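# Seat a blue three-long brick at brick 1's spot

## Task

Take a blue brick three studs long and push it fully down onto the studs of the white plate, in the place that the reference picture (shape) marks as brick 1; when finished, neither hand may be in contact with any brick.

## Robot and tools

Robot: two arms, left_arm (base near scene y = +0.241 m) and right_arm (base near y = -0.243 m), each ending in a sixteen-motor, four-digit hand (index, middle, ring, thumb). The right arm has a right hand; the left arm has its mirror image.

Frames: the scene frame has its origin at table-top height, halfway between the nominal bases, +x out over the table, +y toward left_arm, +z up. Fixed cameras and the table use it. Every hand pose, target, velocity and wrist-camera pose in a result is given in that arm's own base frame, which is only slightly turned and shifted from the scene frame. Hand point axes (right hand): +z runs along straight fingers toward the tips, +y points out of the palm face, +x points across the palm away from the thumb. On the left hand +x points toward the thumb. A rigid mast sticks out on the palm side near the wrist and can collide with things.

execute_actions(actions, cameras): actions is a list of actions, run one after another. Each action is a list of up to 15 rows; each row is one 1/30 s control step, and a short action keeps repeating its final row until 15 steps (0.5 s) have passed. Every row has exactly 48 numbers, all in [-1, 1], with both arms always filled in:
1-6 left_arm dx, dy, dz, rx, ry, rz; 7-22 left hand motor goals; 23 left current_limit; 24 left speed; 25-30 right_arm dx, dy, dz, rx, ry, rz; 31-46 right hand motor goals; 47 right current_limit; 48 right speed.

Arm numbers are offsets, not poses: they move the hand point relative to the Hand target that held when the action began, along the arm's own base axes. 1.0 equals 0.6 m for dx, dy, dz and 180 degrees for the rx, ry, rz rotation vector, which turns about the Hand target position. Inside one action every row counts from that same starting target, so rows do not accumulate; but each new action starts from the updated target, so sending the same offset again moves further. A translation longer than 1.0 is scaled down along its direction. All zeros re-requests the current target.

Hand motor goals are absolute, not offsets: each maps linearly from -1 to +1 between a hinge's two stops. Order per hand: index_mcp, index_abd, index_pip, index_dip, middle_mcp, middle_abd, middle_pip, middle_dip, ring_mcp, ring_abd, ring_pip, ring_dip, thumb_cmc, thumb_axl, thumb_mcp, thumb_ipl. Straight values: finger mcp +0.75, abd 0.00, pip +0.58, dip +0.70; thumb_cmc +0.71 (thumb flat beside palm), thumb_axl +0.68, thumb_mcp +0.23, thumb_ipl +0.17. Lower numbers curl fingers toward the palm and swing the thumb in front of it. A 0 is a real goal, so to keep a hand unchanged, resend its hand_goal, hand_current_limit and hand_speed. current_limit maps -1..+1 to 0..550 mA (never below 11 mA); speed sets hinge speed to (speed+1)/2 of 8.5 rad/s. They start at +0.4 and -0.6 and remain as last set.

cameras: list of names (cam_head_left, cam_head_right, cam_high, cam_left_wrist, cam_right_wrist, all 504x504), ["all"], or [] for none. Images come back by default only when actions is empty. An unknown name voids the call.

zoom_image(camera, region): enlarges [x0, y0, x1, y1] in pixels (origin top-left, at most 504 by 504) of that camera's newest image. show_instructions() shows the reference image(s), here the shape picture locating brick 1. read_manual(section) returns licence text only. finished_scene(scene=1) ends the scene permanently.

Control behaviour: commanded orientation is clamped to 40 degrees from the measured one each step. The hand often stops a few centimetres short of its target, especially the right arm whose elbow droops under load; waiting does not fix this, so send the remaining gap as another offset or aim higher. Tiny moves may not start. To stop pressing on something, set the target back beyond the hand point. A wrist near the first joint's axis can make the whole arm swing.

Results: end_effector_position (m) and end_effector_quat_wxyz per arm in its base frame, Hand target (where the next offsets count from), joint positions, velocities (may read within noise), torques (offset, noisy; numbers 3 and 4 wrap at ±28 N m), some intermediate end_effector_position step readings, and per hand motor: hand_goal, hand_measured, hand_current_ma, hand_state (moving, goal, blocked, overload), plus hand_current_limit and hand_speed. Fingers press only while their goal lies past the surface they touch.

Avoid: any motor at 495 mA or more for 5 s shuts off for 10 s and releases its grip; arm motors heating to 100 °C (MOTOR HOT warning at 85) make that arm drop for 30-60 s. Keep the two hands from touching or gripping each other. Do not slam into the table, plate or stand, release a moving brick, drop things from height, or let anything leave the table. Loose parts can occasionally get nudged by outside forces, so check the result before finishing. Your thinking time also lets the scene run on while the last command holds.

Each tool is called in YAML: its name, and indented under it one key for each argument.

Reference images:

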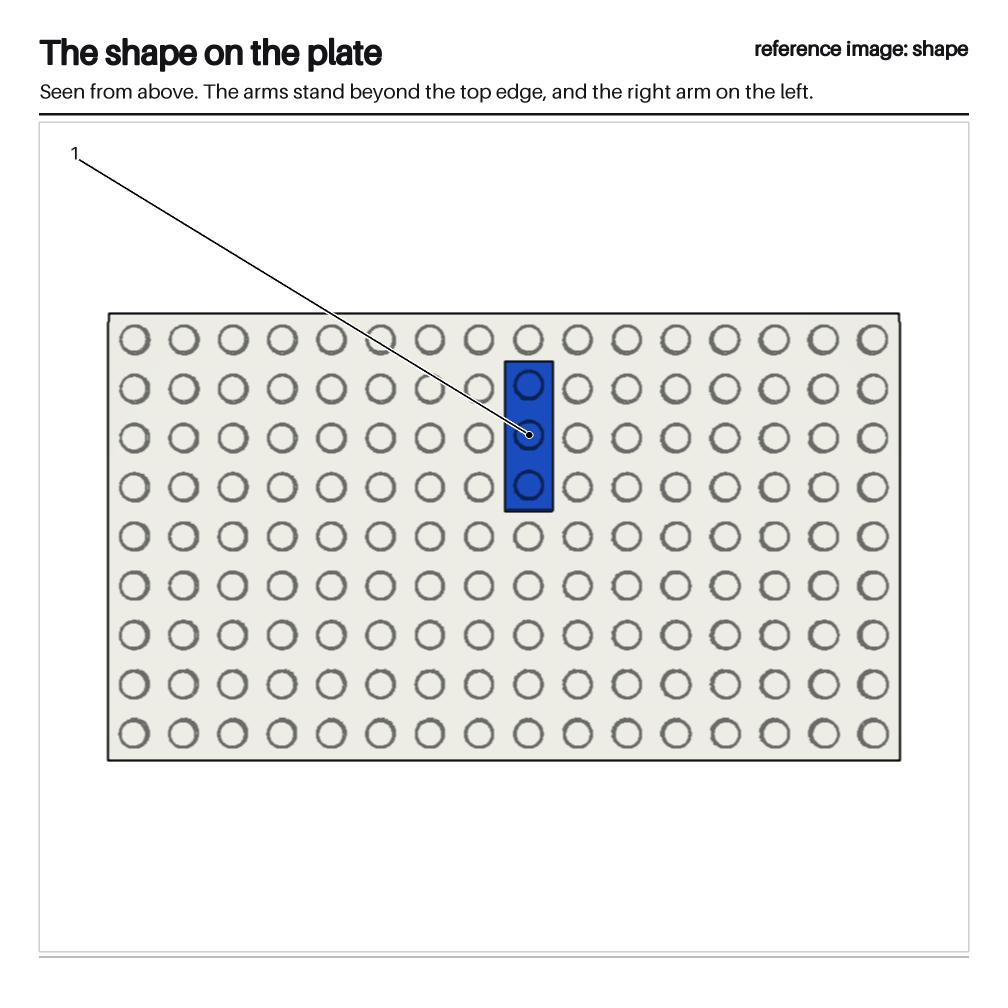

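## Session

execute_actions:
  actions: []

Scene clock: 0.00 s.
left_arm: end_effector_position=(+0.5695, -0.1859, +0.3841) hand_goal=(+0.754, +0.000, +0.576, +0.696, +0.754, +0.000, +0.576, +0.696, +0.754, +0.000, +0.576, +0.696, +0.714, +0.678, +0.226, +0.168) hand_measured=(+0.754, +0.000, +0.576, +0.696, +0.754, +0.000, +0.576, +0.696, +0.754, +0.000, +0.576, +0.696, +0.714, +0.678, +0.226, +0.168) hand_current_ma=(+0, +0, +0, +0, +0, +0, +0, +0, +0, +0, +0, +0, +0, +0, +0, +0) hand_state=(goal, goal, goal, goal, goal, goal, goal, goal, goal, goal, goal, goal, goal, goal, goal, goal) hand_current_limit=0.40 hand_speed=-0.60 end_effector_quat_wxyz=(+0.329, +0.807, +0.459, +0.173) | right_arm: end_effector_position=(+0.4109, -0.1502, +0.2493) hand_goal=(+0.754, +0.000, +0.576, +0.696, +0.754, +0.000, +0.576, +0.696, +0.754, +0.000, +0.576, +0.696, +0.714, +0.678, +0.226, +0.168) hand_measured=(+0.754, +0.000, +0.576, +0.696, +0.754, +0.000, +0.576, +0.696, +0.754, +0.000, +0.576, +0.696, +0.714, +0.678, +0.226, +0.168) hand_current_ma=(+0, +0, +0, +0, +0, +0, +0, +0, +0, +0, +0, +0, +0, +0, +0, +0) hand_state=(goal, goal, goal, goal, goal, goal, goal, goal, goal, goal, goal, goal, goal, goal, goal, goal) hand_current_limit=0.40 hand_speed=-0.60 end_effector_quat_wxyz=(+0.480, +0.639, +0.596, -0.073)
Joint positions: left_arm=[-0.264 1.302 1.283 -0.815 0.209 0.192] | right_arm=[-0.102 0.955 0.563 -0.375 0.706 -0.342]
Joint velocities: within noise
Joint torques (N m): no reading
Motor temperatures (°C): left_arm=[30 29 30 29 29 28] | right_arm=[29 26 28 29 28 26]
Heat: left arm: hottest waist 30 °C; right arm: hottest waist 29 °C.
Hand target: left_arm +0.5742, -0.1871, +0.3968; +0.336, +0.804, +0.456, +0.180 | right_arm +0.4173, -0.1509, +0.2673; +0.491, +0.640, +0.587, -0.063

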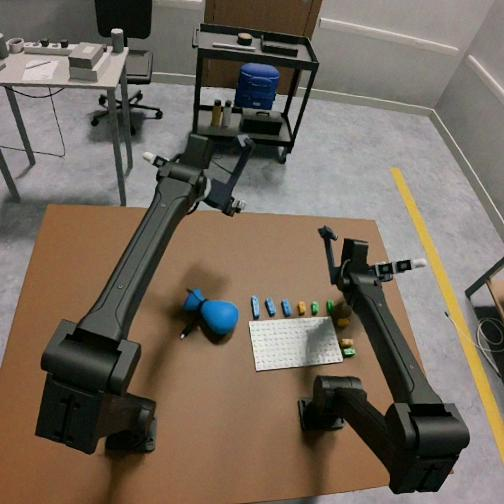

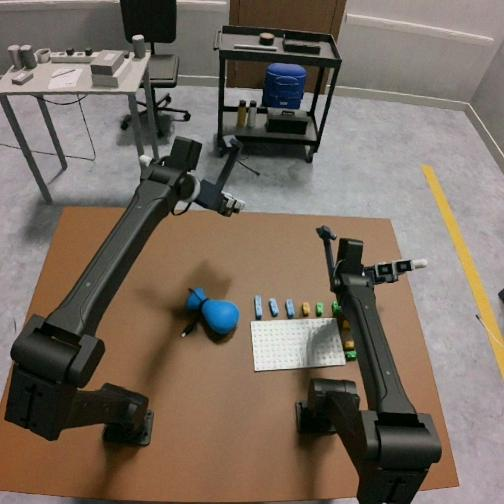

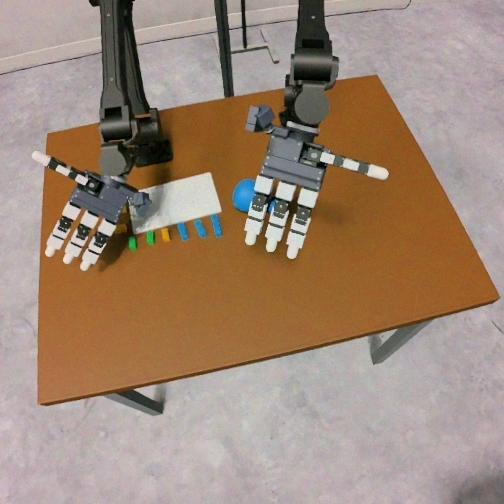

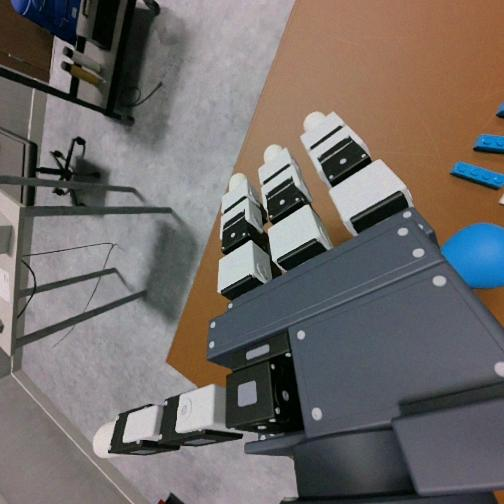

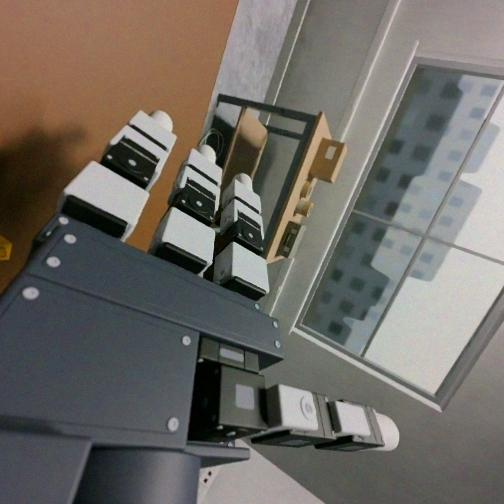

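zoom_image:
  camera: "cam_head_right"
  region: [230, 280, 370, 390]

zoom_image:
  camera: "cam_high"
  region: [100, 150, 260, 270]

zoom_image:
  camera: "cam_head_left"
  region: [230, 280, 370, 390]

Scaled by 3.600 from the camera's 504x504 image, which has a finer 720x720 frame.

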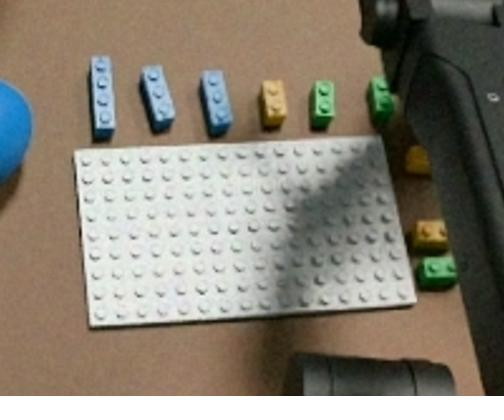

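Scaled by 3.150 from the camera's 504x504 image, which has a finer 720x720 frame.

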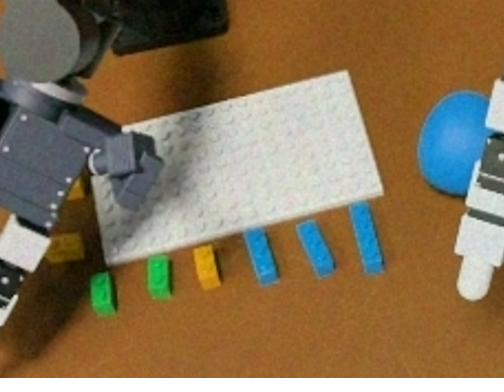

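Scaled by 3.600 from the camera's 504x504 image, which has a finer 720x720 frame.

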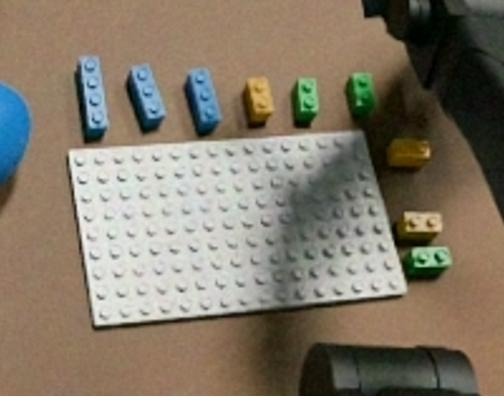

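execute_actions:
  actions:
    - [[0.0397,0.1708,0,0,0,0.0556,0.754,0,0.576,0.696,0.754,0,0.576,0.696,0.754,0,0.576,0.696,0.714,0.678,0.226,0.168,0.4,-0.6,0,0,0.05,0,0,0,0.754,0,0.576,0.696,0.754,0,0.576,0.696,0.754,0,0.576,0.696,0.714,0.678,0.226,0.168,0.4,-0.6]]
    - [[0.0092,0.1752,0,0,0,0.0556,0.754,0,0.576,0.696,0.754,0,0.576,0.696,0.754,0,0.576,0.696,0.714,0.678,0.226,0.168,0.4,-0.6,0,0,0.05,0,0,0,0.754,0,0.576,0.696,0.754,0,0.576,0.696,0.754,0,0.576,0.696,0.714,0.678,0.226,0.168,0.4,-0.6]]
    - [[-0.0212,0.1742,0,0,0,0.0556,0.754,0,0.576,0.696,0.754,0,0.576,0.696,0.754,0,0.576,0.696,0.714,0.678,0.226,0.168,0.4,-0.6,0,0,0.05,0,0,0,0.754,0,0.576,0.696,0.754,0,0.576,0.696,0.754,0,0.576,0.696,0.714,0.678,0.226,0.168,0.4,-0.6]]
    - [[-0.0512,0.1678,0,0,0,0.0556,0.754,0,0.576,0.696,0.754,0,0.576,0.696,0.754,0,0.576,0.696,0.714,0.678,0.226,0.168,0.4,-0.6,0,0,0.05,0,0,0,0.754,0,0.576,0.696,0.754,0,0.576,0.696,0.754,0,0.576,0.696,0.714,0.678,0.226,0.168,0.4,-0.6]]
  cameras: ["all"]

Scene clock: 131.43 s.
left_arm: end_effector_position=(+0.5539, +0.2284, +0.3841) hand_goal=(+0.754, +0.000, +0.576, +0.696, +0.754, +0.000, +0.576, +0.696, +0.754, +0.000, +0.576, +0.696, +0.714, +0.678, +0.226, +0.168) hand_measured=(+0.758, +0.000, +0.576, +0.696, +0.758, +0.000, +0.576, +0.696, +0.758, +0.000, +0.576, +0.696, +0.718, +0.678, +0.224, +0.168) hand_current_ma=(+0, +0, +0, +0, +0, +0, +0, +0, +0, +0, +0, +0, +0, +0, +0, +0) hand_state=(goal, goal, goal, goal, goal, goal, goal, goal, goal, goal, goal, goal, goal, goal, goal, goal) hand_current_limit=0.40 hand_speed=-0.60 end_effector_quat_wxyz=(+0.248, +0.599, +0.710, +0.276) | right_arm: end_effector_position=(+0.4101, -0.1501, +0.3476) hand_goal=(+0.754, +0.000, +0.576, +0.696, +0.754, +0.000, +0.576, +0.696, +0.754, +0.000, +0.576, +0.696, +0.714, +0.678, +0.226, +0.168) hand_measured=(+0.756, +0.000, +0.576, +0.696, +0.756, +0.000, +0.576, +0.696, +0.756, +0.000, +0.576, +0.696, +0.716, +0.678, +0.226, +0.168) hand_current_ma=(+0, +0, +0, +0, +0, +0, +0, +0, +0, +0, +0, +0, +0, +0, +0, +0) hand_state=(goal, goal, goal, goal, goal, goal, goal, goal, goal, goal, goal, goal, goal, goal, goal, goal) hand_current_limit=0.40 hand_speed=-0.60 end_effector_quat_wxyz=(+0.471, +0.639, +0.602, -0.081)
Joint positions: left_arm=[0.441 1.302 1.283 -0.815 0.206 0.192] | right_arm=[-0.102 0.878 0.802 -0.718 0.706 -0.342]
Joint torques (N m): left_arm=[-1.79 -9.82 12.45 2.26 0.2 0.11] | right_arm=[-1.14 -3.43 14.28 1.25 0.65 -0.01]
Motor temperatures (°C): left_arm=[30 30 44 29 29 28] | right_arm=[29 26 44 29 29 26]
Heat: left arm: hottest elbow 44 °C; right arm: hottest elbow 44 °C.
Hand target: left_arm +0.5600, +0.2258, +0.3968; +0.254, +0.600, +0.703, +0.284 | right_arm +0.4173, -0.1509, +0.3871; +0.491, +0.640, +0.588, -0.063
Off the commanded pose: left_arm 0.014 m, 1 deg | right_arm 0.040 m, 3 deg.
Step readings (end_effector_position of left_arm | right_arm):
0: (+0.5695, -0.1859, +0.3841) | (+0.4109, -0.1502, +0.2493)
1: (+0.5696, -0.1855, +0.3841) | (+0.4109, -0.1502, +0.2492)
2: (+0.5704, -0.1831, +0.3842) | (+0.4104, -0.1502, +0.2483)
4: (+0.5752, -0.1673, +0.3842) | (+0.4078, -0.1499, +0.2459)
8: (+0.5887, -0.1113, +0.3840) | (+0.4032, -0.1494, +0.2477)
15: (+0.5939, -0.0786, +0.3840) | (+0.4044, -0.1495, +0.2586)
16: (+0.5940, -0.0785, +0.3841) | (+0.4044, -0.1495, +0.2589)
17: (+0.5944, -0.0752, +0.3841) | (+0.4042, -0.1495, +0.2590)
19: (+0.5958, -0.0623, +0.3841) | (+0.4036, -0.1495, +0.2617)
23: (+0.5991, -0.0081, +0.3841) | (+0.4042, -0.1495, +0.2780)
30: (+0.5986, +0.0251, +0.3840) | (+0.4062, -0.1497, +0.2917)
31: (+0.5986, +0.0255, +0.3841) | (+0.4060, -0.1497, +0.2915)
32: (+0.5984, +0.0289, +0.3841) | (+0.4056, -0.1497, +0.2909)
34: (+0.5976, +0.0420, +0.3841) | (+0.4052, -0.1496, +0.2921)
38: (+0.5914, +0.0960, +0.3840) | (+0.4069, -0.1498, +0.3061)
45: (+0.5851, +0.1288, +0.3840) | (+0.4083, -0.1499, +0.3192)
46: (+0.5851, +0.1290, +0.3841) | (+0.4082, -0.1499, +0.3190)
47: (+0.5843, +0.1325, +0.3841) | (+0.4078, -0.1499, +0.3188)
49: (+0.5813, +0.1450, +0.3841) | (+0.4073, -0.1498, +0.3210)
53: (+0.5657, +0.1974, +0.3840) | (+0.4092, -0.1500, +0.3358)
60: (+0.5538, +0.2286, +0.3840) | (+0.4104, -0.1502, +0.3483)

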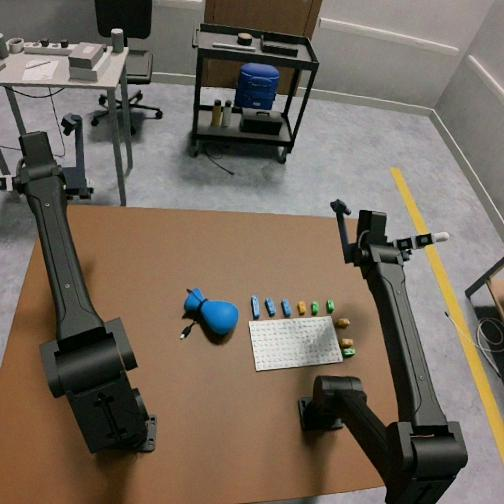

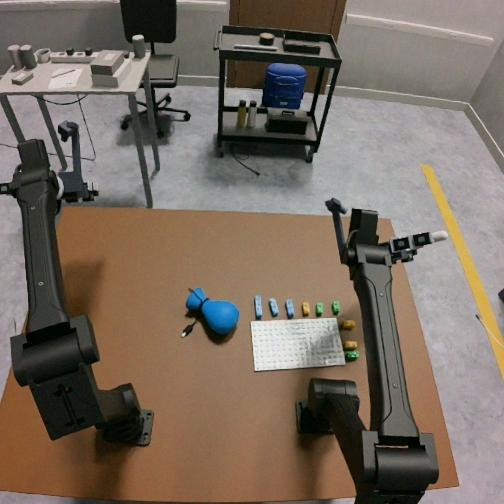

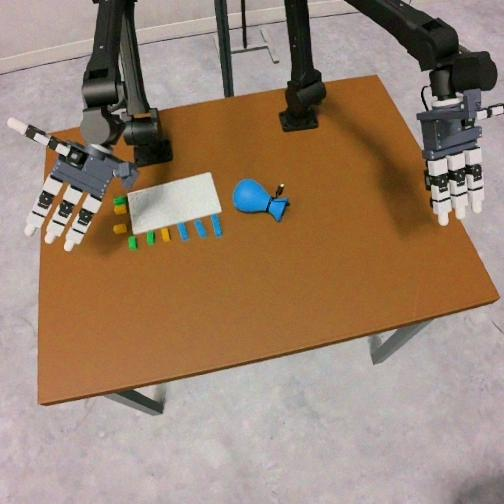

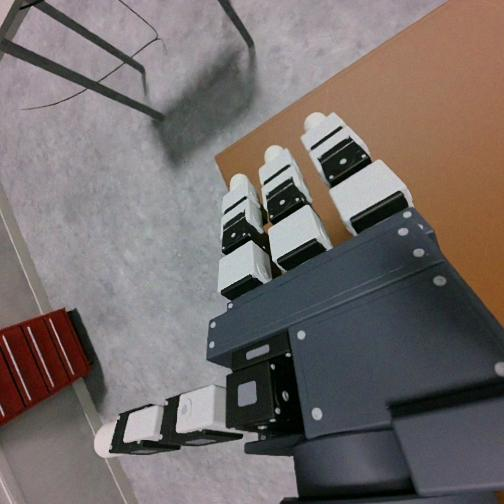

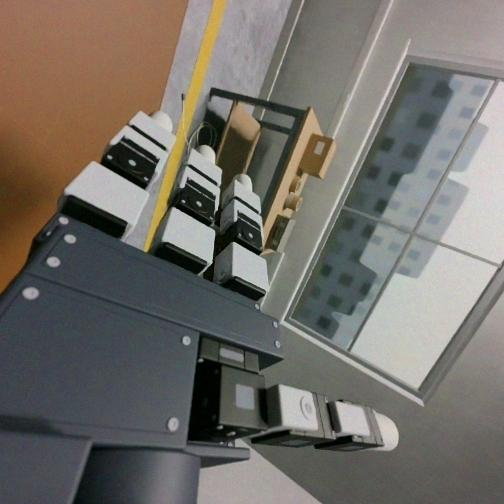

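zoom_image:
  camera: "cam_high"
  region: [105, 160, 245, 260]

zoom_image:
  camera: "cam_head_left"
  region: [230, 280, 370, 380]

zoom_image:
  camera: "cam_head_right"
  region: [230, 280, 370, 380]

Scaled by 3.600 from the camera's 504x504 image, which has a finer 720x720 frame.

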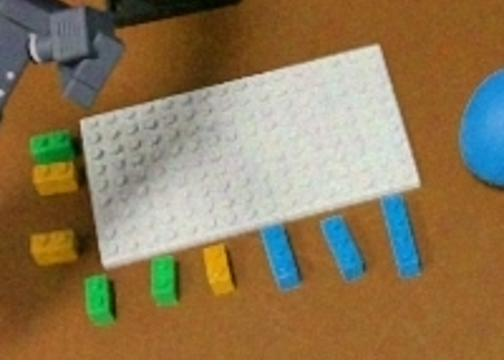

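Scaled by 3.600 from the camera's 504x504 image, which has a finer 720x720 frame.

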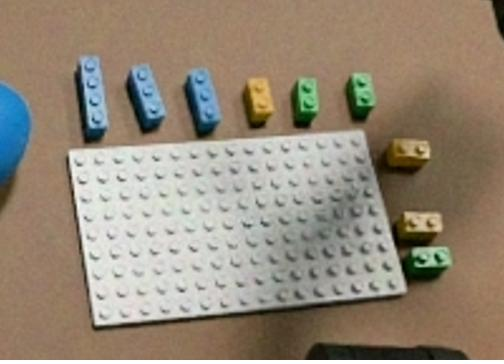

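Scaled by 3.600 from the camera's 504x504 image, which has a finer 720x720 frame.

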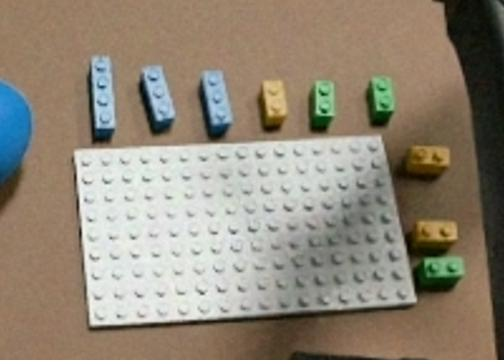

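execute_actions:
  actions:
    - [[0,0,0,0,0,0,0.754,0,0.576,0.696,0.754,0,0.576,0.696,0.754,0,0.576,0.696,0.714,0.678,0.226,0.168,0.4,-0.6,0.0523,0.1203,-0.0403,0.1083,-0.0111,0.1071,0.754,0,0.576,0.696,0.754,0,0.576,0.696,0.754,0,0.576,0.696,0.714,0.678,0.226,0.168,0.4,-0.6]]
    - [[0,0,0,0,0,0,0.754,0,0.576,0.696,0.754,0,0.576,0.696,0.754,0,0.576,0.696,0.714,0.678,0.226,0.168,0.4,-0.6,0.0085,0.137,0.0052,0.1083,-0.0111,0.1071,0.754,0,0.576,0.696,0.754,0,0.576,0.696,0.754,0,0.576,0.696,0.714,0.678,0.226,0.168,0.4,-0.6]]
    - [[0,0,0,0,0,0,0.754,0,0.576,0.696,0.754,0,0.576,0.696,0.754,0,0.576,0.696,0.714,0.678,0.226,0.168,0.4,-0.6,-0.037,0.1227,0.05,0.1083,-0.0111,0.1071,0.754,0,0.576,0.696,0.754,0,0.576,0.696,0.754,0,0.576,0.696,0.714,0.678,0.226,0.168,0.4,-0.6]]
    - [[0,0,0,0,0,0,0.754,0,0.576,0.696,0.754,0,0.576,0.696,0.754,0,0.576,0.696,0.714,0.678,0.226,0.168,0.4,-0.6,-0.074,0.0805,0.083,0.1083,-0.0111,0.1071,0.754,0,0.576,0.696,0.754,0,0.576,0.696,0.754,0,0.576,0.696,0.714,0.678,0.226,0.168,0.4,-0.6]]
  cameras: ["cam_high","cam_right_wrist"]

Scene clock: 147.13 s.
left_arm: end_effector_position=(+0.5539, +0.2284, +0.3841) hand_goal=(+0.754, +0.000, +0.576, +0.696, +0.754, +0.000, +0.576, +0.696, +0.754, +0.000, +0.576, +0.696, +0.714, +0.678, +0.226, +0.168) hand_measured=(+0.758, +0.000, +0.576, +0.696, +0.758, +0.000, +0.576, +0.696, +0.758, +0.000, +0.576, +0.696, +0.718, +0.678, +0.224, +0.168) hand_current_ma=(+0, +0, +0, +0, +0, +0, +0, +0, +0, +0, +0, +0, +0, +0, +0, +0) hand_state=(goal, goal, goal, goal, goal, goal, goal, goal, goal, goal, goal, goal, goal, goal, goal, goal) hand_current_limit=0.40 hand_speed=-0.60 end_effector_quat_wxyz=(+0.248, +0.599, +0.710, +0.276) | right_arm: end_effector_position=(+0.3833, +0.1225, +0.4159) hand_goal=(+0.754, +0.000, +0.576, +0.696, +0.754, +0.000, +0.576, +0.696, +0.754, +0.000, +0.576, +0.696, +0.714, +0.678, +0.226, +0.168) hand_measured=(+0.762, +0.002, +0.576, +0.696, +0.760, +0.002, +0.576, +0.696, +0.760, +0.002, +0.576, +0.696, +0.720, +0.678, +0.224, +0.168) hand_current_ma=(+2, +0, +0, +0, +1, +0, +0, +0, +1, +0, +0, +0, +1, +0, +0, +0) hand_state=(goal, goal, goal, goal, goal, goal, goal, goal, goal, goal, goal, goal, goal, goal, goal, goal) hand_current_limit=0.40 hand_speed=-0.60 end_effector_quat_wxyz=(-0.036, +0.337, +0.712, +0.615)
Joint positions: left_arm=[0.441 1.302 1.283 -0.815 0.206 0.192] | right_arm=[-0.095 0.847 0.809 -0.679 -1.195 -0.181]
Joint torques (N m): left_arm=[-1.79 -9.82 12.45 2.26 0.19 0.11] | right_arm=[-0.62 -2.55 12.9 2.06 -1.01 0]
Heat: left arm: hottest elbow 45 °C; right arm: hottest elbow 46 °C.
Hand target: left_arm +0.5600, +0.2258, +0.3968; +0.254, +0.600, +0.703, +0.284 | right_arm +0.3872, +0.1254, +0.4460; -0.018, +0.319, +0.712, +0.625
Off the commanded pose: left_arm 0.014 m, 1 deg | right_arm 0.031 m, 3 deg.
Step readings (end_effector_position of left_arm | right_arm):
0: (+0.5539, +0.2284, +0.3841) | (+0.4101, -0.1501, +0.3476)
1: (+0.5539, +0.2284, +0.3841) | (+0.4112, -0.1484, +0.3464)
2: (+0.5539, +0.2284, +0.3841) | (+0.4160, -0.1399, +0.3422)
4: (+0.5539, +0.2284, +0.3841) | (+0.4265, -0.1144, +0.3329)
8: (+0.5539, +0.2284, +0.3841) | (+0.4367, -0.0794, +0.3240)
15: (+0.5539, +0.2284, +0.3841) | (+0.4383, -0.0733, +0.3226)
16: (+0.5539, +0.2284, +0.3841) | (+0.4389, -0.0709, +0.3223)
17: (+0.5539, +0.2284, +0.3841) | (+0.4409, -0.0606, +0.3210)
19: (+0.5539, +0.2284, +0.3841) | (+0.4430, -0.0346, +0.3195)
23: (+0.5539, +0.2284, +0.3841) | (+0.4427, -0.0010, +0.3217)
30: (+0.5539, +0.2284, +0.3841) | (+0.4421, +0.0072, +0.3231)
31: (+0.5539, +0.2284, +0.3841) | (+0.4418, +0.0099, +0.3236)
32: (+0.5539, +0.2284, +0.3841) | (+0.4403, +0.0204, +0.3265)
34: (+0.5539, +0.2284, +0.3841) | (+0.4345, +0.0444, +0.3352)
38: (+0.5539, +0.2284, +0.3841) | (+0.4232, +0.0713, +0.3507)
45: (+0.5539, +0.2284, +0.3841) | (+0.4208, +0.0770, +0.3549)
46: (+0.5539, +0.2284, +0.3841) | (+0.4198, +0.0791, +0.3563)
47: (+0.5539, +0.2284, +0.3841) | (+0.4145, +0.0876, +0.3631)
49: (+0.5539, +0.2284, +0.3841) | (+0.4010, +0.1041, +0.3801)
53: (+0.5539, +0.2284, +0.3841) | (+0.3827, +0.1205, +0.4037)
60: (+0.5539, +0.2284, +0.3841) | (+0.3815, +0.1226, +0.4141)
Images, in order (width x height): cam_high 504x504, cam_right_wrist 504x504.

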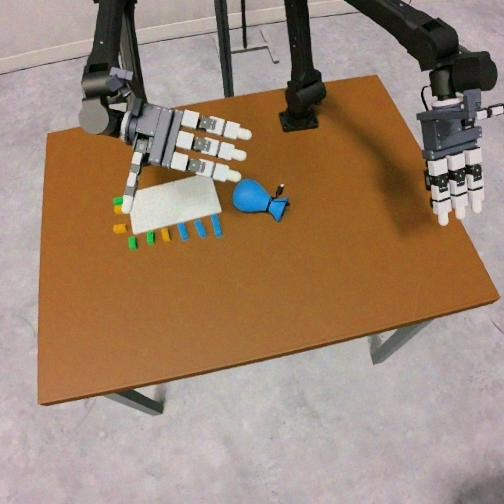

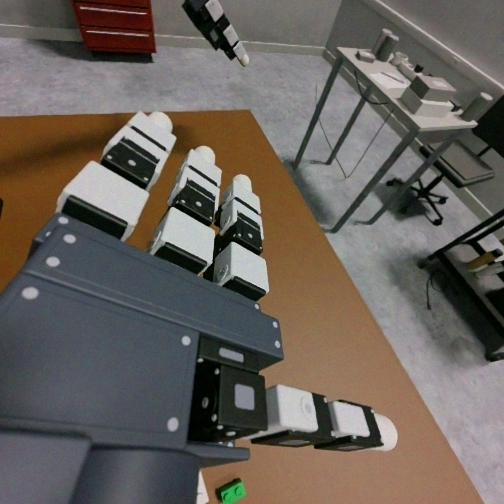

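execute_actions:
  actions:
    - [[0,0,0,0,0,0,0.754,0,0.576,0.696,0.754,0,0.576,0.696,0.754,0,0.576,0.696,0.714,0.678,0.226,0.168,0.4,-0.6,0.0257,-0.0262,-0.0603,0.0565,0.14,-0.0375,0.754,0,0.576,0.696,0.754,0,0.576,0.696,0.754,0,0.576,0.696,0.714,0.678,0.226,0.168,0.4,-0.6]]
    - [[0,0,0,0,0,0,0.754,0,0.576,0.696,0.754,0,0.576,0.696,0.754,0,0.576,0.696,0.714,0.678,0.226,0.168,0.4,-0.6,-0.0062,-0.0172,-0.0682,0.0565,0.14,-0.0375,0.754,0,0.576,0.696,0.754,0,0.576,0.696,0.754,0,0.576,0.696,0.714,0.678,0.226,0.168,0.4,-0.6]]
    - [[0,0,0,0,0,0,0.754,0,0.576,0.696,0.754,0,0.576,0.696,0.754,0,0.576,0.696,0.714,0.678,0.226,0.168,0.4,-0.6,-0.0365,-0.0033,-0.0602,0.0565,0.14,-0.0375,0.754,0,0.576,0.696,0.754,0,0.576,0.696,0.754,0,0.576,0.696,0.714,0.678,0.226,0.168,0.4,-0.6]]
    - [[0,0,0,0,0,0,0.754,0,0.576,0.696,0.754,0,0.576,0.696,0.754,0,0.576,0.696,0.714,0.678,0.226,0.168,0.4,-0.6,-0.056,0.0102,-0.0377,0.0565,0.14,-0.0375,0.754,0,0.576,0.696,0.754,0,0.576,0.696,0.754,0,0.576,0.696,0.714,0.678,0.226,0.168,0.4,-0.6]]
  cameras: ["cam_high","cam_right_wrist"]

Scene clock: 156.13 s.
left_arm: end_effector_position=(+0.5539, +0.2284, +0.3841) hand_goal=(+0.754, +0.000, +0.576, +0.696, +0.754, +0.000, +0.576, +0.696, +0.754, +0.000, +0.576, +0.696, +0.714, +0.678, +0.226, +0.168) hand_measured=(+0.758, +0.000, +0.576, +0.696, +0.758, +0.000, +0.576, +0.696, +0.758, +0.000, +0.576, +0.696, +0.718, +0.678, +0.224, +0.168) hand_current_ma=(+0, +0, +0, +0, +0, +0, +0, +0, +0, +0, +0, +0, +0, +0, +0, +0) hand_state=(goal, goal, goal, goal, goal, goal, goal, goal, goal, goal, goal, goal, goal, goal, goal, goal) hand_current_limit=0.40 hand_speed=-0.60 end_effector_quat_wxyz=(+0.248, +0.599, +0.710, +0.276) | right_arm: end_effector_position=(+0.3375, +0.1015, +0.2886) hand_goal=(+0.754, +0.000, +0.576, +0.696, +0.754, +0.000, +0.576, +0.696, +0.754, +0.000, +0.576, +0.696, +0.714, +0.678, +0.226, +0.168) hand_measured=(+0.748, +0.002, +0.576, +0.696, +0.750, +0.002, +0.576, +0.696, +0.750, +0.002, +0.576, +0.696, +0.710, +0.678, +0.224, +0.168) hand_current_ma=(-1, +0, +0, +0, -1, +0, +0, +0, -1, +0, +0, +0, -1, +0, +0, +0) hand_state=(goal, goal, goal, goal, goal, goal, goal, goal, goal, goal, goal, goal, goal, goal, goal, goal) hand_current_limit=0.40 hand_speed=-0.60 end_effector_quat_wxyz=(-0.521, +0.788, +0.129, +0.303)
Joint positions: left_arm=[0.441 1.302 1.283 -0.815 0.206 0.192] | right_arm=[-0.081 0.837 0.86 -0.818 -1.177 1.697]
Joint torques (N m): left_arm=[-1.73 -9.82 12.48 2.29 0.19 0.11] | right_arm=[-0.44 -3.25 11.55 1.85 -0.74 0.09]
Heat: left arm: hottest elbow 45 °C; right arm: hottest elbow 47 °C.
Hand target: left_arm +0.5600, +0.2258, +0.3968; +0.254, +0.600, +0.703, +0.284 | right_arm +0.3435, +0.1034, +0.3101; -0.513, +0.782, +0.132, +0.330
Off the commanded pose: left_arm 0.014 m, 1 deg | right_arm 0.022 m, 3 deg.
Step readings (end_effector_position of left_arm | right_arm):
0: (+0.5539, +0.2284, +0.3841) | (+0.3833, +0.1225, +0.4159)
1: (+0.5539, +0.2284, +0.3841) | (+0.3835, +0.1223, +0.4156)
2: (+0.5539, +0.2284, +0.3841) | (+0.3839, +0.1219, +0.4134)
4: (+0.5539, +0.2284, +0.3841) | (+0.3847, +0.1205, +0.4044)
8: (+0.5539, +0.2284, +0.3841) | (+0.3879, +0.1168, +0.3870)
15: (+0.5539, +0.2284, +0.3841) | (+0.3934, +0.1116, +0.3762)
16: (+0.5539, +0.2284, +0.3841) | (+0.3943, +0.1108, +0.3753)
17: (+0.5539, +0.2284, +0.3841) | (+0.3944, +0.1101, +0.3726)
19: (+0.5539, +0.2284, +0.3841) | (+0.3920, +0.1092, +0.3628)
23: (+0.5539, +0.2284, +0.3841) | (+0.3883, +0.1065, +0.3464)
30: (+0.5539, +0.2284, +0.3841) | (+0.3906, +0.1011, +0.3367)
31: (+0.5539, +0.2284, +0.3841) | (+0.3911, +0.1003, +0.3357)
32: (+0.5539, +0.2284, +0.3841) | (+0.3899, +0.1000, +0.3331)
34: (+0.5539, +0.2284, +0.3841) | (+0.3832, +0.1005, +0.3239)
38: (+0.5539, +0.2284, +0.3841) | (+0.3730, +0.0999, +0.3099)
45: (+0.5539, +0.2284, +0.3841) | (+0.3713, +0.0957, +0.3019)
46: (+0.5539, +0.2284, +0.3841) | (+0.3714, +0.0952, +0.3014)
47: (+0.5539, +0.2284, +0.3841) | (+0.3690, +0.0956, +0.2997)
49: (+0.5539, +0.2284, +0.3841) | (+0.3588, +0.0979, +0.2941)
53: (+0.5539, +0.2284, +0.3841) | (+0.3444, +0.1009, +0.2883)
60: (+0.5539, +0.2284, +0.3841) | (+0.3393, +0.1005, +0.2838)
Images, in order (width x height): cam_high 504x504, cam_right_wrist 504x504.

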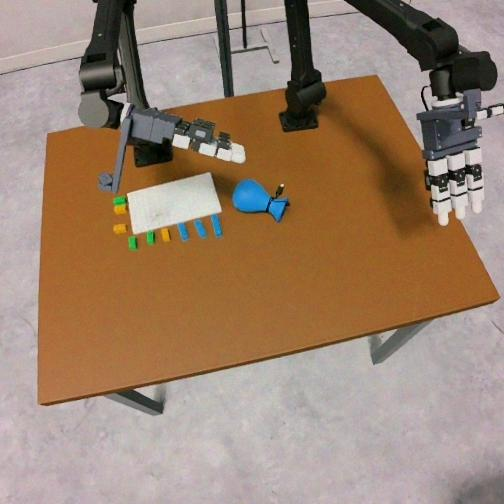

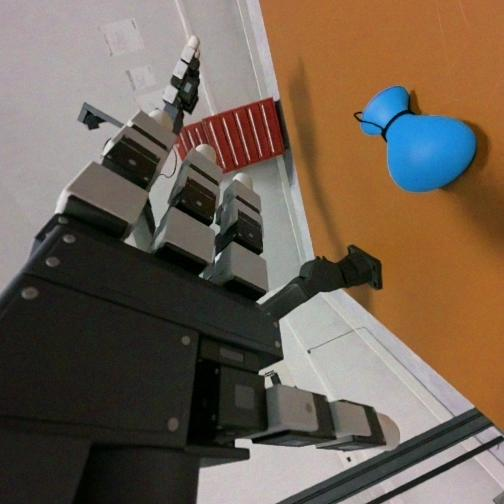

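execute_actions:
  actions:
    - [[0,0,0,0,0,0,0.754,0,0.576,0.696,0.754,0,0.576,0.696,0.754,0,0.576,0.696,0.714,0.678,0.226,0.168,0.4,-0.6,0.0608,-0.0511,-0.0567,0.0046,0.0561,0.0132,0.754,0,0.576,0.696,0.754,0,0.576,0.696,0.754,0,0.576,0.696,0.714,0.678,0.226,0.168,0.4,-0.6]]
    - [[0,0,0,0,0,0,0.754,0,0.576,0.696,0.754,0,0.576,0.696,0.754,0,0.576,0.696,0.714,0.678,0.226,0.168,0.4,-0.6,0.0608,-0.0511,-0.0567,0.0046,0.0561,0.0132,0.754,0,0.576,0.696,0.754,0,0.576,0.696,0.754,0,0.576,0.696,0.714,0.678,0.226,0.168,0.4,-0.6]]
    - [[0,0,0,0,0,0,0.754,0,0.576,0.696,0.754,0,0.576,0.696,0.754,0,0.576,0.696,0.714,0.678,0.226,0.168,0.4,-0.6,0.0608,-0.0511,-0.0567,0.0046,0.0561,0.0132,0.754,0,0.576,0.696,0.754,0,0.576,0.696,0.754,0,0.576,0.696,0.714,0.678,0.226,0.168,0.4,-0.6]]
    - [[0,0,0,0,0,0,0.754,0,0.576,0.696,0.754,0,0.576,0.696,0.754,0,0.576,0.696,0.714,0.678,0.226,0.168,0.4,-0.6,0.0608,-0.0511,-0.0567,0.0046,0.0561,0.0132,0.754,0,0.576,0.696,0.754,0,0.576,0.696,0.754,0,0.576,0.696,0.714,0.678,0.226,0.168,0.4,-0.6]]
  cameras: ["all"]

Scene clock: 191.20 s.
left_arm: end_effector_position=(+0.5539, +0.2284, +0.3841) hand_goal=(+0.754, +0.000, +0.576, +0.696, +0.754, +0.000, +0.576, +0.696, +0.754, +0.000, +0.576, +0.696, +0.714, +0.678, +0.226, +0.168) hand_measured=(+0.758, +0.000, +0.576, +0.696, +0.758, +0.000, +0.576, +0.696, +0.758, +0.000, +0.576, +0.696, +0.718, +0.678, +0.224, +0.168) hand_current_ma=(+0, +0, +0, +0, +0, +0, +0, +0, +0, +0, +0, +0, +0, +0, +0, +0) hand_state=(goal, goal, goal, goal, goal, goal, goal, goal, goal, goal, goal, goal, goal, goal, goal, goal) hand_current_limit=0.40 hand_speed=-0.60 end_effector_quat_wxyz=(+0.248, +0.599, +0.710, +0.276) | right_arm: end_effector_position=(+0.4758, -0.0135, +0.1552) hand_goal=(+0.754, +0.000, +0.576, +0.696, +0.754, +0.000, +0.576, +0.696, +0.754, +0.000, +0.576, +0.696, +0.714, +0.678, +0.226, +0.168) hand_measured=(+0.746, +0.002, +0.576, +0.696, +0.746, +0.002, +0.576, +0.696, +0.746, +0.002, +0.576, +0.696, +0.706, +0.678, +0.224, +0.168) hand_current_ma=(-2, +0, +0, +0, -2, +0, +0, +0, -2, +0, +0, +0, -2, +0, +0, +0) hand_state=(goal, goal, goal, goal, goal, goal, goal, goal, goal, goal, goal, goal, goal, goal, goal, goal) hand_current_limit=0.40 hand_speed=-0.60 end_effector_quat_wxyz=(-0.550, +0.834, -0.034, +0.029)
Joint positions: left_arm=[0.441 1.302 1.283 -0.815 0.206 0.192] | right_arm=[-0.282 1.792 1.485 -1.677 -1.127 1.106]
Joint torques (N m): left_arm=[-1.73 -9.88 12.42 2.26 0.19 0.11] | right_arm=[-1.26 -14.74 11.14 -1.22 -0.95 0.16]
Heat: left arm: hottest elbow 45 °C; right arm: hottest elbow 48 °C.
Hand target: left_arm +0.5600, +0.2258, +0.3968; +0.254, +0.600, +0.703, +0.284 | right_arm +0.4894, -0.0192, +0.1741; -0.574, +0.819, +0.001, +0.001
Off the commanded pose: left_arm 0.014 m, 1 deg | right_arm 0.024 m, 6 deg.
joint sent to its limit (right arm) — joint 4 (wrist pitch), lower limit. The joint targets are off in orientation, not in position.
Step readings (end_effector_position of left_arm | right_arm):
0: (+0.5539, +0.2284, +0.3841) | (+0.3375, +0.1015, +0.2885)
1: (+0.5539, +0.2284, +0.3841) | (+0.3375, +0.1016, +0.2885)
2: (+0.5539, +0.2284, +0.3841) | (+0.3377, +0.1010, +0.2872)
4: (+0.5539, +0.2284, +0.3841) | (+0.3400, +0.0981, +0.2812)
8: (+0.5539, +0.2284, +0.3841) | (+0.3568, +0.0806, +0.2572)
15: (+0.5539, +0.2284, +0.3841) | (+0.3601, +0.0741, +0.2359)
16: (+0.5539, +0.2284, +0.3841) | (+0.3603, +0.0742, +0.2381)
17: (+0.5539, +0.2284, +0.3841) | (+0.3613, +0.0731, +0.2402)
19: (+0.5539, +0.2284, +0.3841) | (+0.3692, +0.0685, +0.2439)
23: (+0.5539, +0.2284, +0.3841) | (+0.3923, +0.0520, +0.2332)
30: (+0.5539, +0.2284, +0.3841) | (+0.3938, +0.0464, +0.2102)
31: (+0.5539, +0.2284, +0.3841) | (+0.3939, +0.0462, +0.2113)
32: (+0.5539, +0.2284, +0.3841) | (+0.3946, +0.0447, +0.2125)
34: (+0.5539, +0.2284, +0.3841) | (+0.4042, +0.0389, +0.2154)
38: (+0.5539, +0.2284, +0.3841) | (+0.4295, +0.0241, +0.2063)
45: (+0.5539, +0.2284, +0.3841) | (+0.4312, +0.0173, +0.1818)
46: (+0.5539, +0.2284, +0.3841) | (+0.4314, +0.0169, +0.1820)
47: (+0.5539, +0.2284, +0.3841) | (+0.4324, +0.0146, +0.1822)
49: (+0.5539, +0.2284, +0.3841) | (+0.4440, +0.0069, +0.1836)
53: (+0.5539, +0.2284, +0.3841) | (+0.4713, -0.0069, +0.1745)
60: (+0.5539, +0.2284, +0.3841) | (+0.4739, -0.0129, +0.1527)

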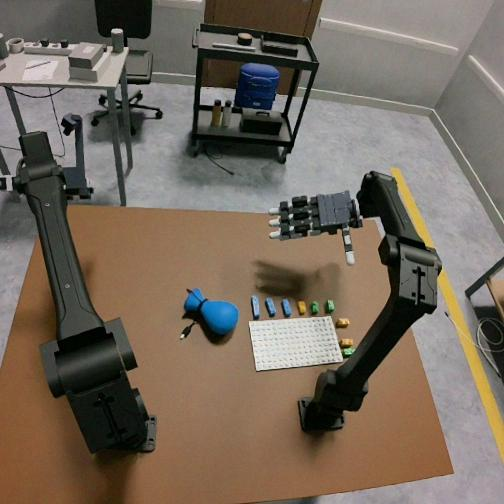

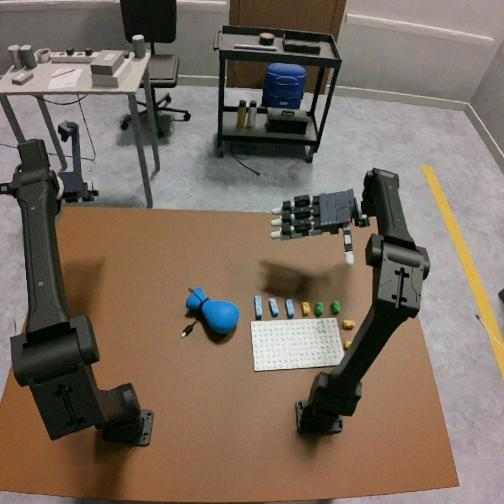

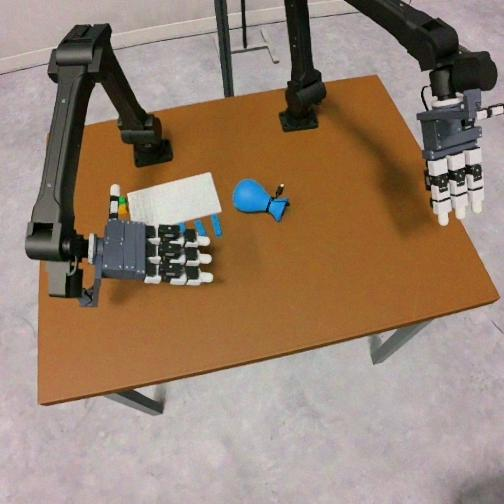

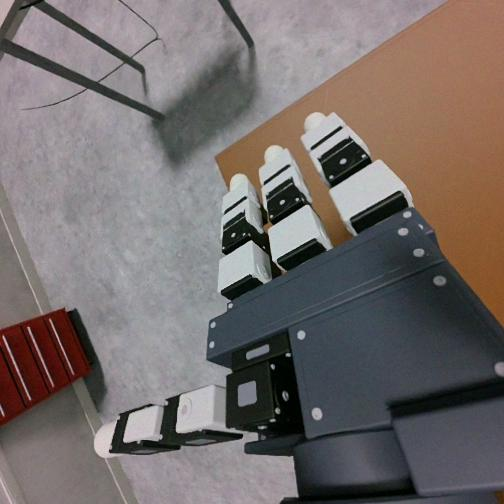

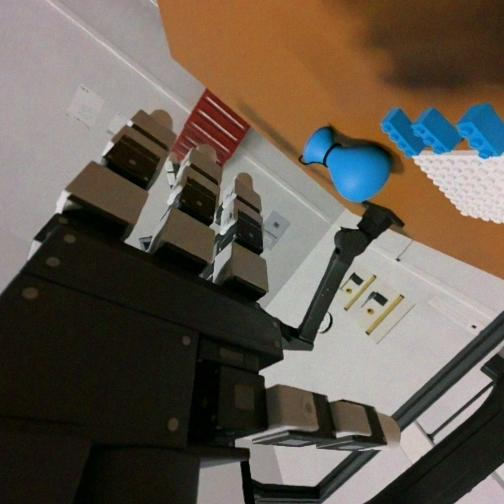

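zoom_image:
  camera: "cam_right_wrist"
  region: [364, 60, 504, 220]

Scaled by 3.150 from the camera's 504x504 image, which has a finer 720x720 frame.

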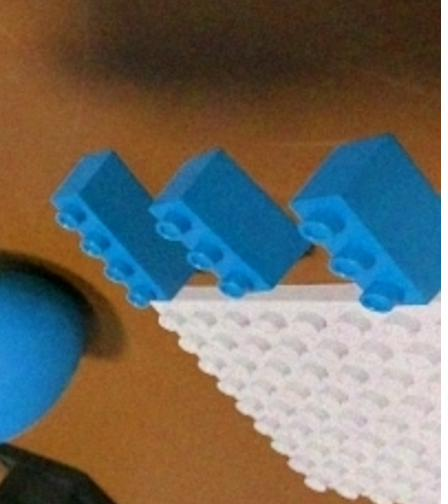

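zoom_image:
  camera: "cam_right_wrist"
  region: [434, 80, 504, 170]

Scaled by 5.600 from the camera's 504x504 image, which has a finer 720x720 frame.

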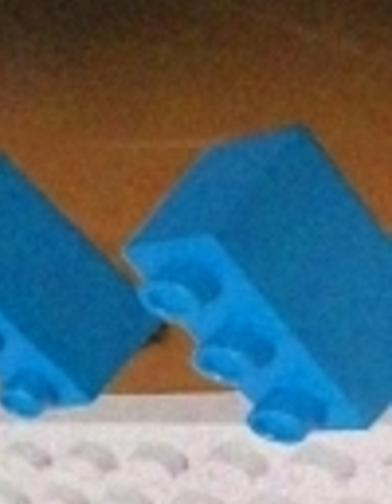

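execute_actions:
  actions:
    - [[0,0,0,0,0,0,0.754,0,0.576,0.696,0.754,0,0.576,0.696,0.754,0,0.576,0.696,0.714,0.678,0.226,0.168,0.4,-0.6,-0.0717,0.0595,-0.0133,0,0,0,-0.068,0,-0.007,0.696,0.754,0,0.576,0.696,0.754,0,0.576,0.696,0.714,0.678,0.226,0.168,0.4,-0.6]]
    - [[0,0,0,0,0,0,0.754,0,0.576,0.696,0.754,0,0.576,0.696,0.754,0,0.576,0.696,0.714,0.678,0.226,0.168,0.4,-0.6,-0.0717,0.0595,-0.0133,0,0,0,-0.068,0,-0.007,0.696,0.754,0,0.576,0.696,0.754,0,0.576,0.696,0.714,0.678,0.226,0.168,0.4,-0.6]]
    - [[0,0,0,0,0,0,0.754,0,0.576,0.696,0.754,0,0.576,0.696,0.754,0,0.576,0.696,0.714,0.678,0.226,0.168,0.4,-0.6,-0.0717,0.0595,-0.0133,0,0,0,-0.068,0,-0.007,0.696,0.754,0,0.576,0.696,0.754,0,0.576,0.696,0.714,0.678,0.226,0.168,0.4,-0.6]]
  cameras: ["all"]

Scene clock: 217.97 s.
left_arm: end_effector_position=(+0.5539, +0.2284, +0.3841) hand_goal=(+0.754, +0.000, +0.576, +0.696, +0.754, +0.000, +0.576, +0.696, +0.754, +0.000, +0.576, +0.696, +0.714, +0.678, +0.226, +0.168) hand_measured=(+0.758, +0.000, +0.576, +0.696, +0.758, +0.000, +0.576, +0.696, +0.758, +0.000, +0.576, +0.696, +0.718, +0.678, +0.224, +0.168) hand_current_ma=(+0, +0, +0, +0, +0, +0, +0, +0, +0, +0, +0, +0, +0, +0, +0, +0) hand_state=(goal, goal, goal, goal, goal, goal, goal, goal, goal, goal, goal, goal, goal, goal, goal, goal) hand_current_limit=0.40 hand_speed=-0.60 end_effector_quat_wxyz=(+0.248, +0.599, +0.710, +0.276) | right_arm: end_effector_position=(+0.3628, +0.0868, +0.1467) hand_goal=(-0.068, +0.000, -0.006, +0.696, +0.754, +0.000, +0.576, +0.696, +0.754, +0.000, +0.576, +0.696, +0.714, +0.678, +0.226, +0.168) hand_measured=(-0.068, +0.002, -0.002, +0.696, +0.746, +0.002, +0.576, +0.696, +0.746, +0.002, +0.576, +0.696, +0.706, +0.678, +0.224, +0.168) hand_current_ma=(+0, +0, +0, +0, -2, +0, +0, +0, -2, +0, +0, +0, -2, +0, +0, +0) hand_state=(goal, goal, goal, goal, goal, goal, goal, goal, goal, goal, goal, goal, goal, goal, goal, goal) hand_current_limit=0.40 hand_speed=-0.60 end_effector_quat_wxyz=(-0.575, +0.818, +0.002, -0.003)
Joint positions: left_arm=[0.441 1.302 1.283 -0.815 0.206 0.192] | right_arm=[-0.121 1.51 1.085 -1.489 -1.202 1.207]
Joint torques (N m): left_arm=[-1.85 -9.82 12.46 2.26 0.2 0.1] | right_arm=[-1.03 -11.16 6.23 -0.21 -1.15 0.21]
Heat: left arm: hottest elbow 46 °C; right arm: hottest elbow 44 °C.
Hand target: left_arm +0.5600, +0.2258, +0.3968; +0.254, +0.600, +0.703, +0.284 | right_arm +0.3603, +0.0878, +0.1501; -0.574, +0.819, +0.001, +0.001
Off the commanded pose: left_arm 0.014 m, 1 deg | right_arm 0.004 m, 1 deg.
Step readings (end_effector_position of left_arm | right_arm):
0: (+0.5539, +0.2284, +0.3841) | (+0.4757, -0.0135, +0.1552)
1: (+0.5539, +0.2284, +0.3841) | (+0.4757, -0.0135, +0.1552)
2: (+0.5539, +0.2284, +0.3841) | (+0.4758, -0.0131, +0.1554)
4: (+0.5539, +0.2284, +0.3841) | (+0.4721, -0.0095, +0.1554)
8: (+0.5539, +0.2284, +0.3841) | (+0.4557, +0.0039, +0.1543)
15: (+0.5539, +0.2284, +0.3841) | (+0.4506, +0.0149, +0.1583)
16: (+0.5539, +0.2284, +0.3841) | (+0.4499, +0.0155, +0.1580)
17: (+0.5539, +0.2284, +0.3841) | (+0.4474, +0.0181, +0.1575)
19: (+0.5539, +0.2284, +0.3841) | (+0.4332, +0.0248, +0.1538)
23: (+0.5539, +0.2284, +0.3841) | (+0.4081, +0.0407, +0.1482)
30: (+0.5539, +0.2284, +0.3841) | (+0.4035, +0.0513, +0.1535)
31: (+0.5539, +0.2284, +0.3841) | (+0.4033, +0.0518, +0.1535)
32: (+0.5539, +0.2284, +0.3841) | (+0.4024, +0.0543, +0.1522)
34: (+0.5539, +0.2284, +0.3841) | (+0.3917, +0.0604, +0.1466)
38: (+0.5539, +0.2284, +0.3841) | (+0.3663, +0.0768, +0.1409)
45: (+0.5539, +0.2284, +0.3841) | (+0.3644, +0.0867, +0.1477)

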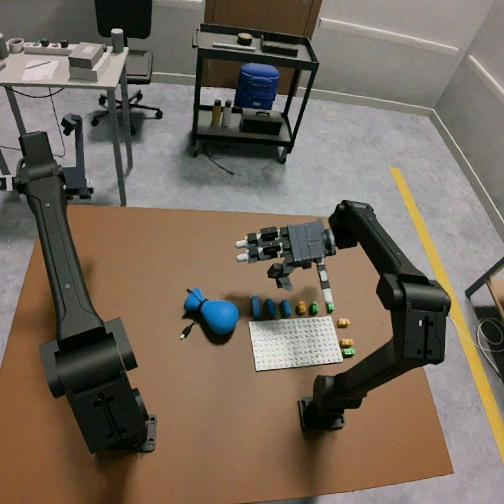

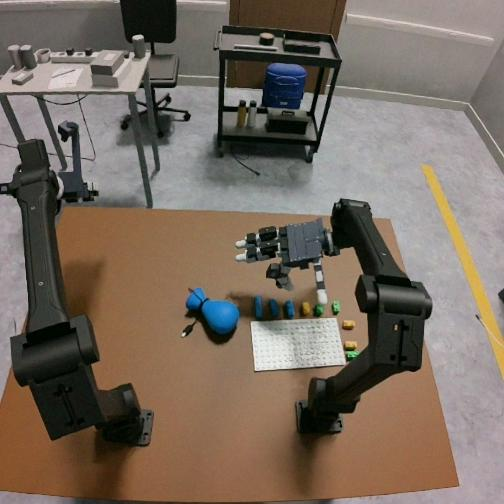

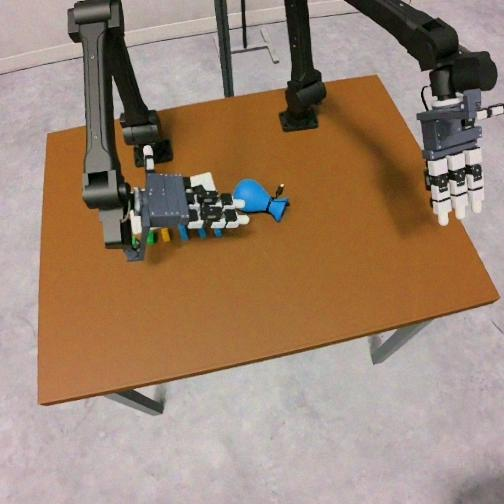

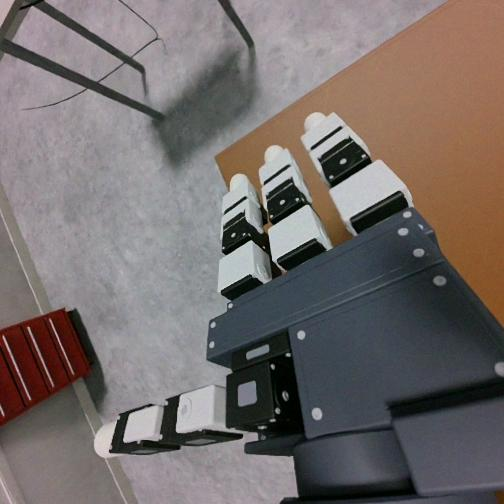

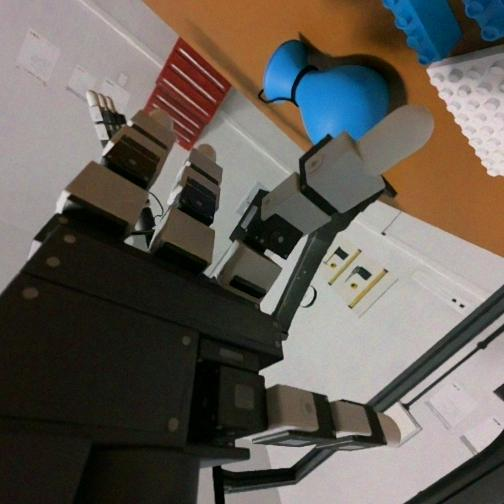

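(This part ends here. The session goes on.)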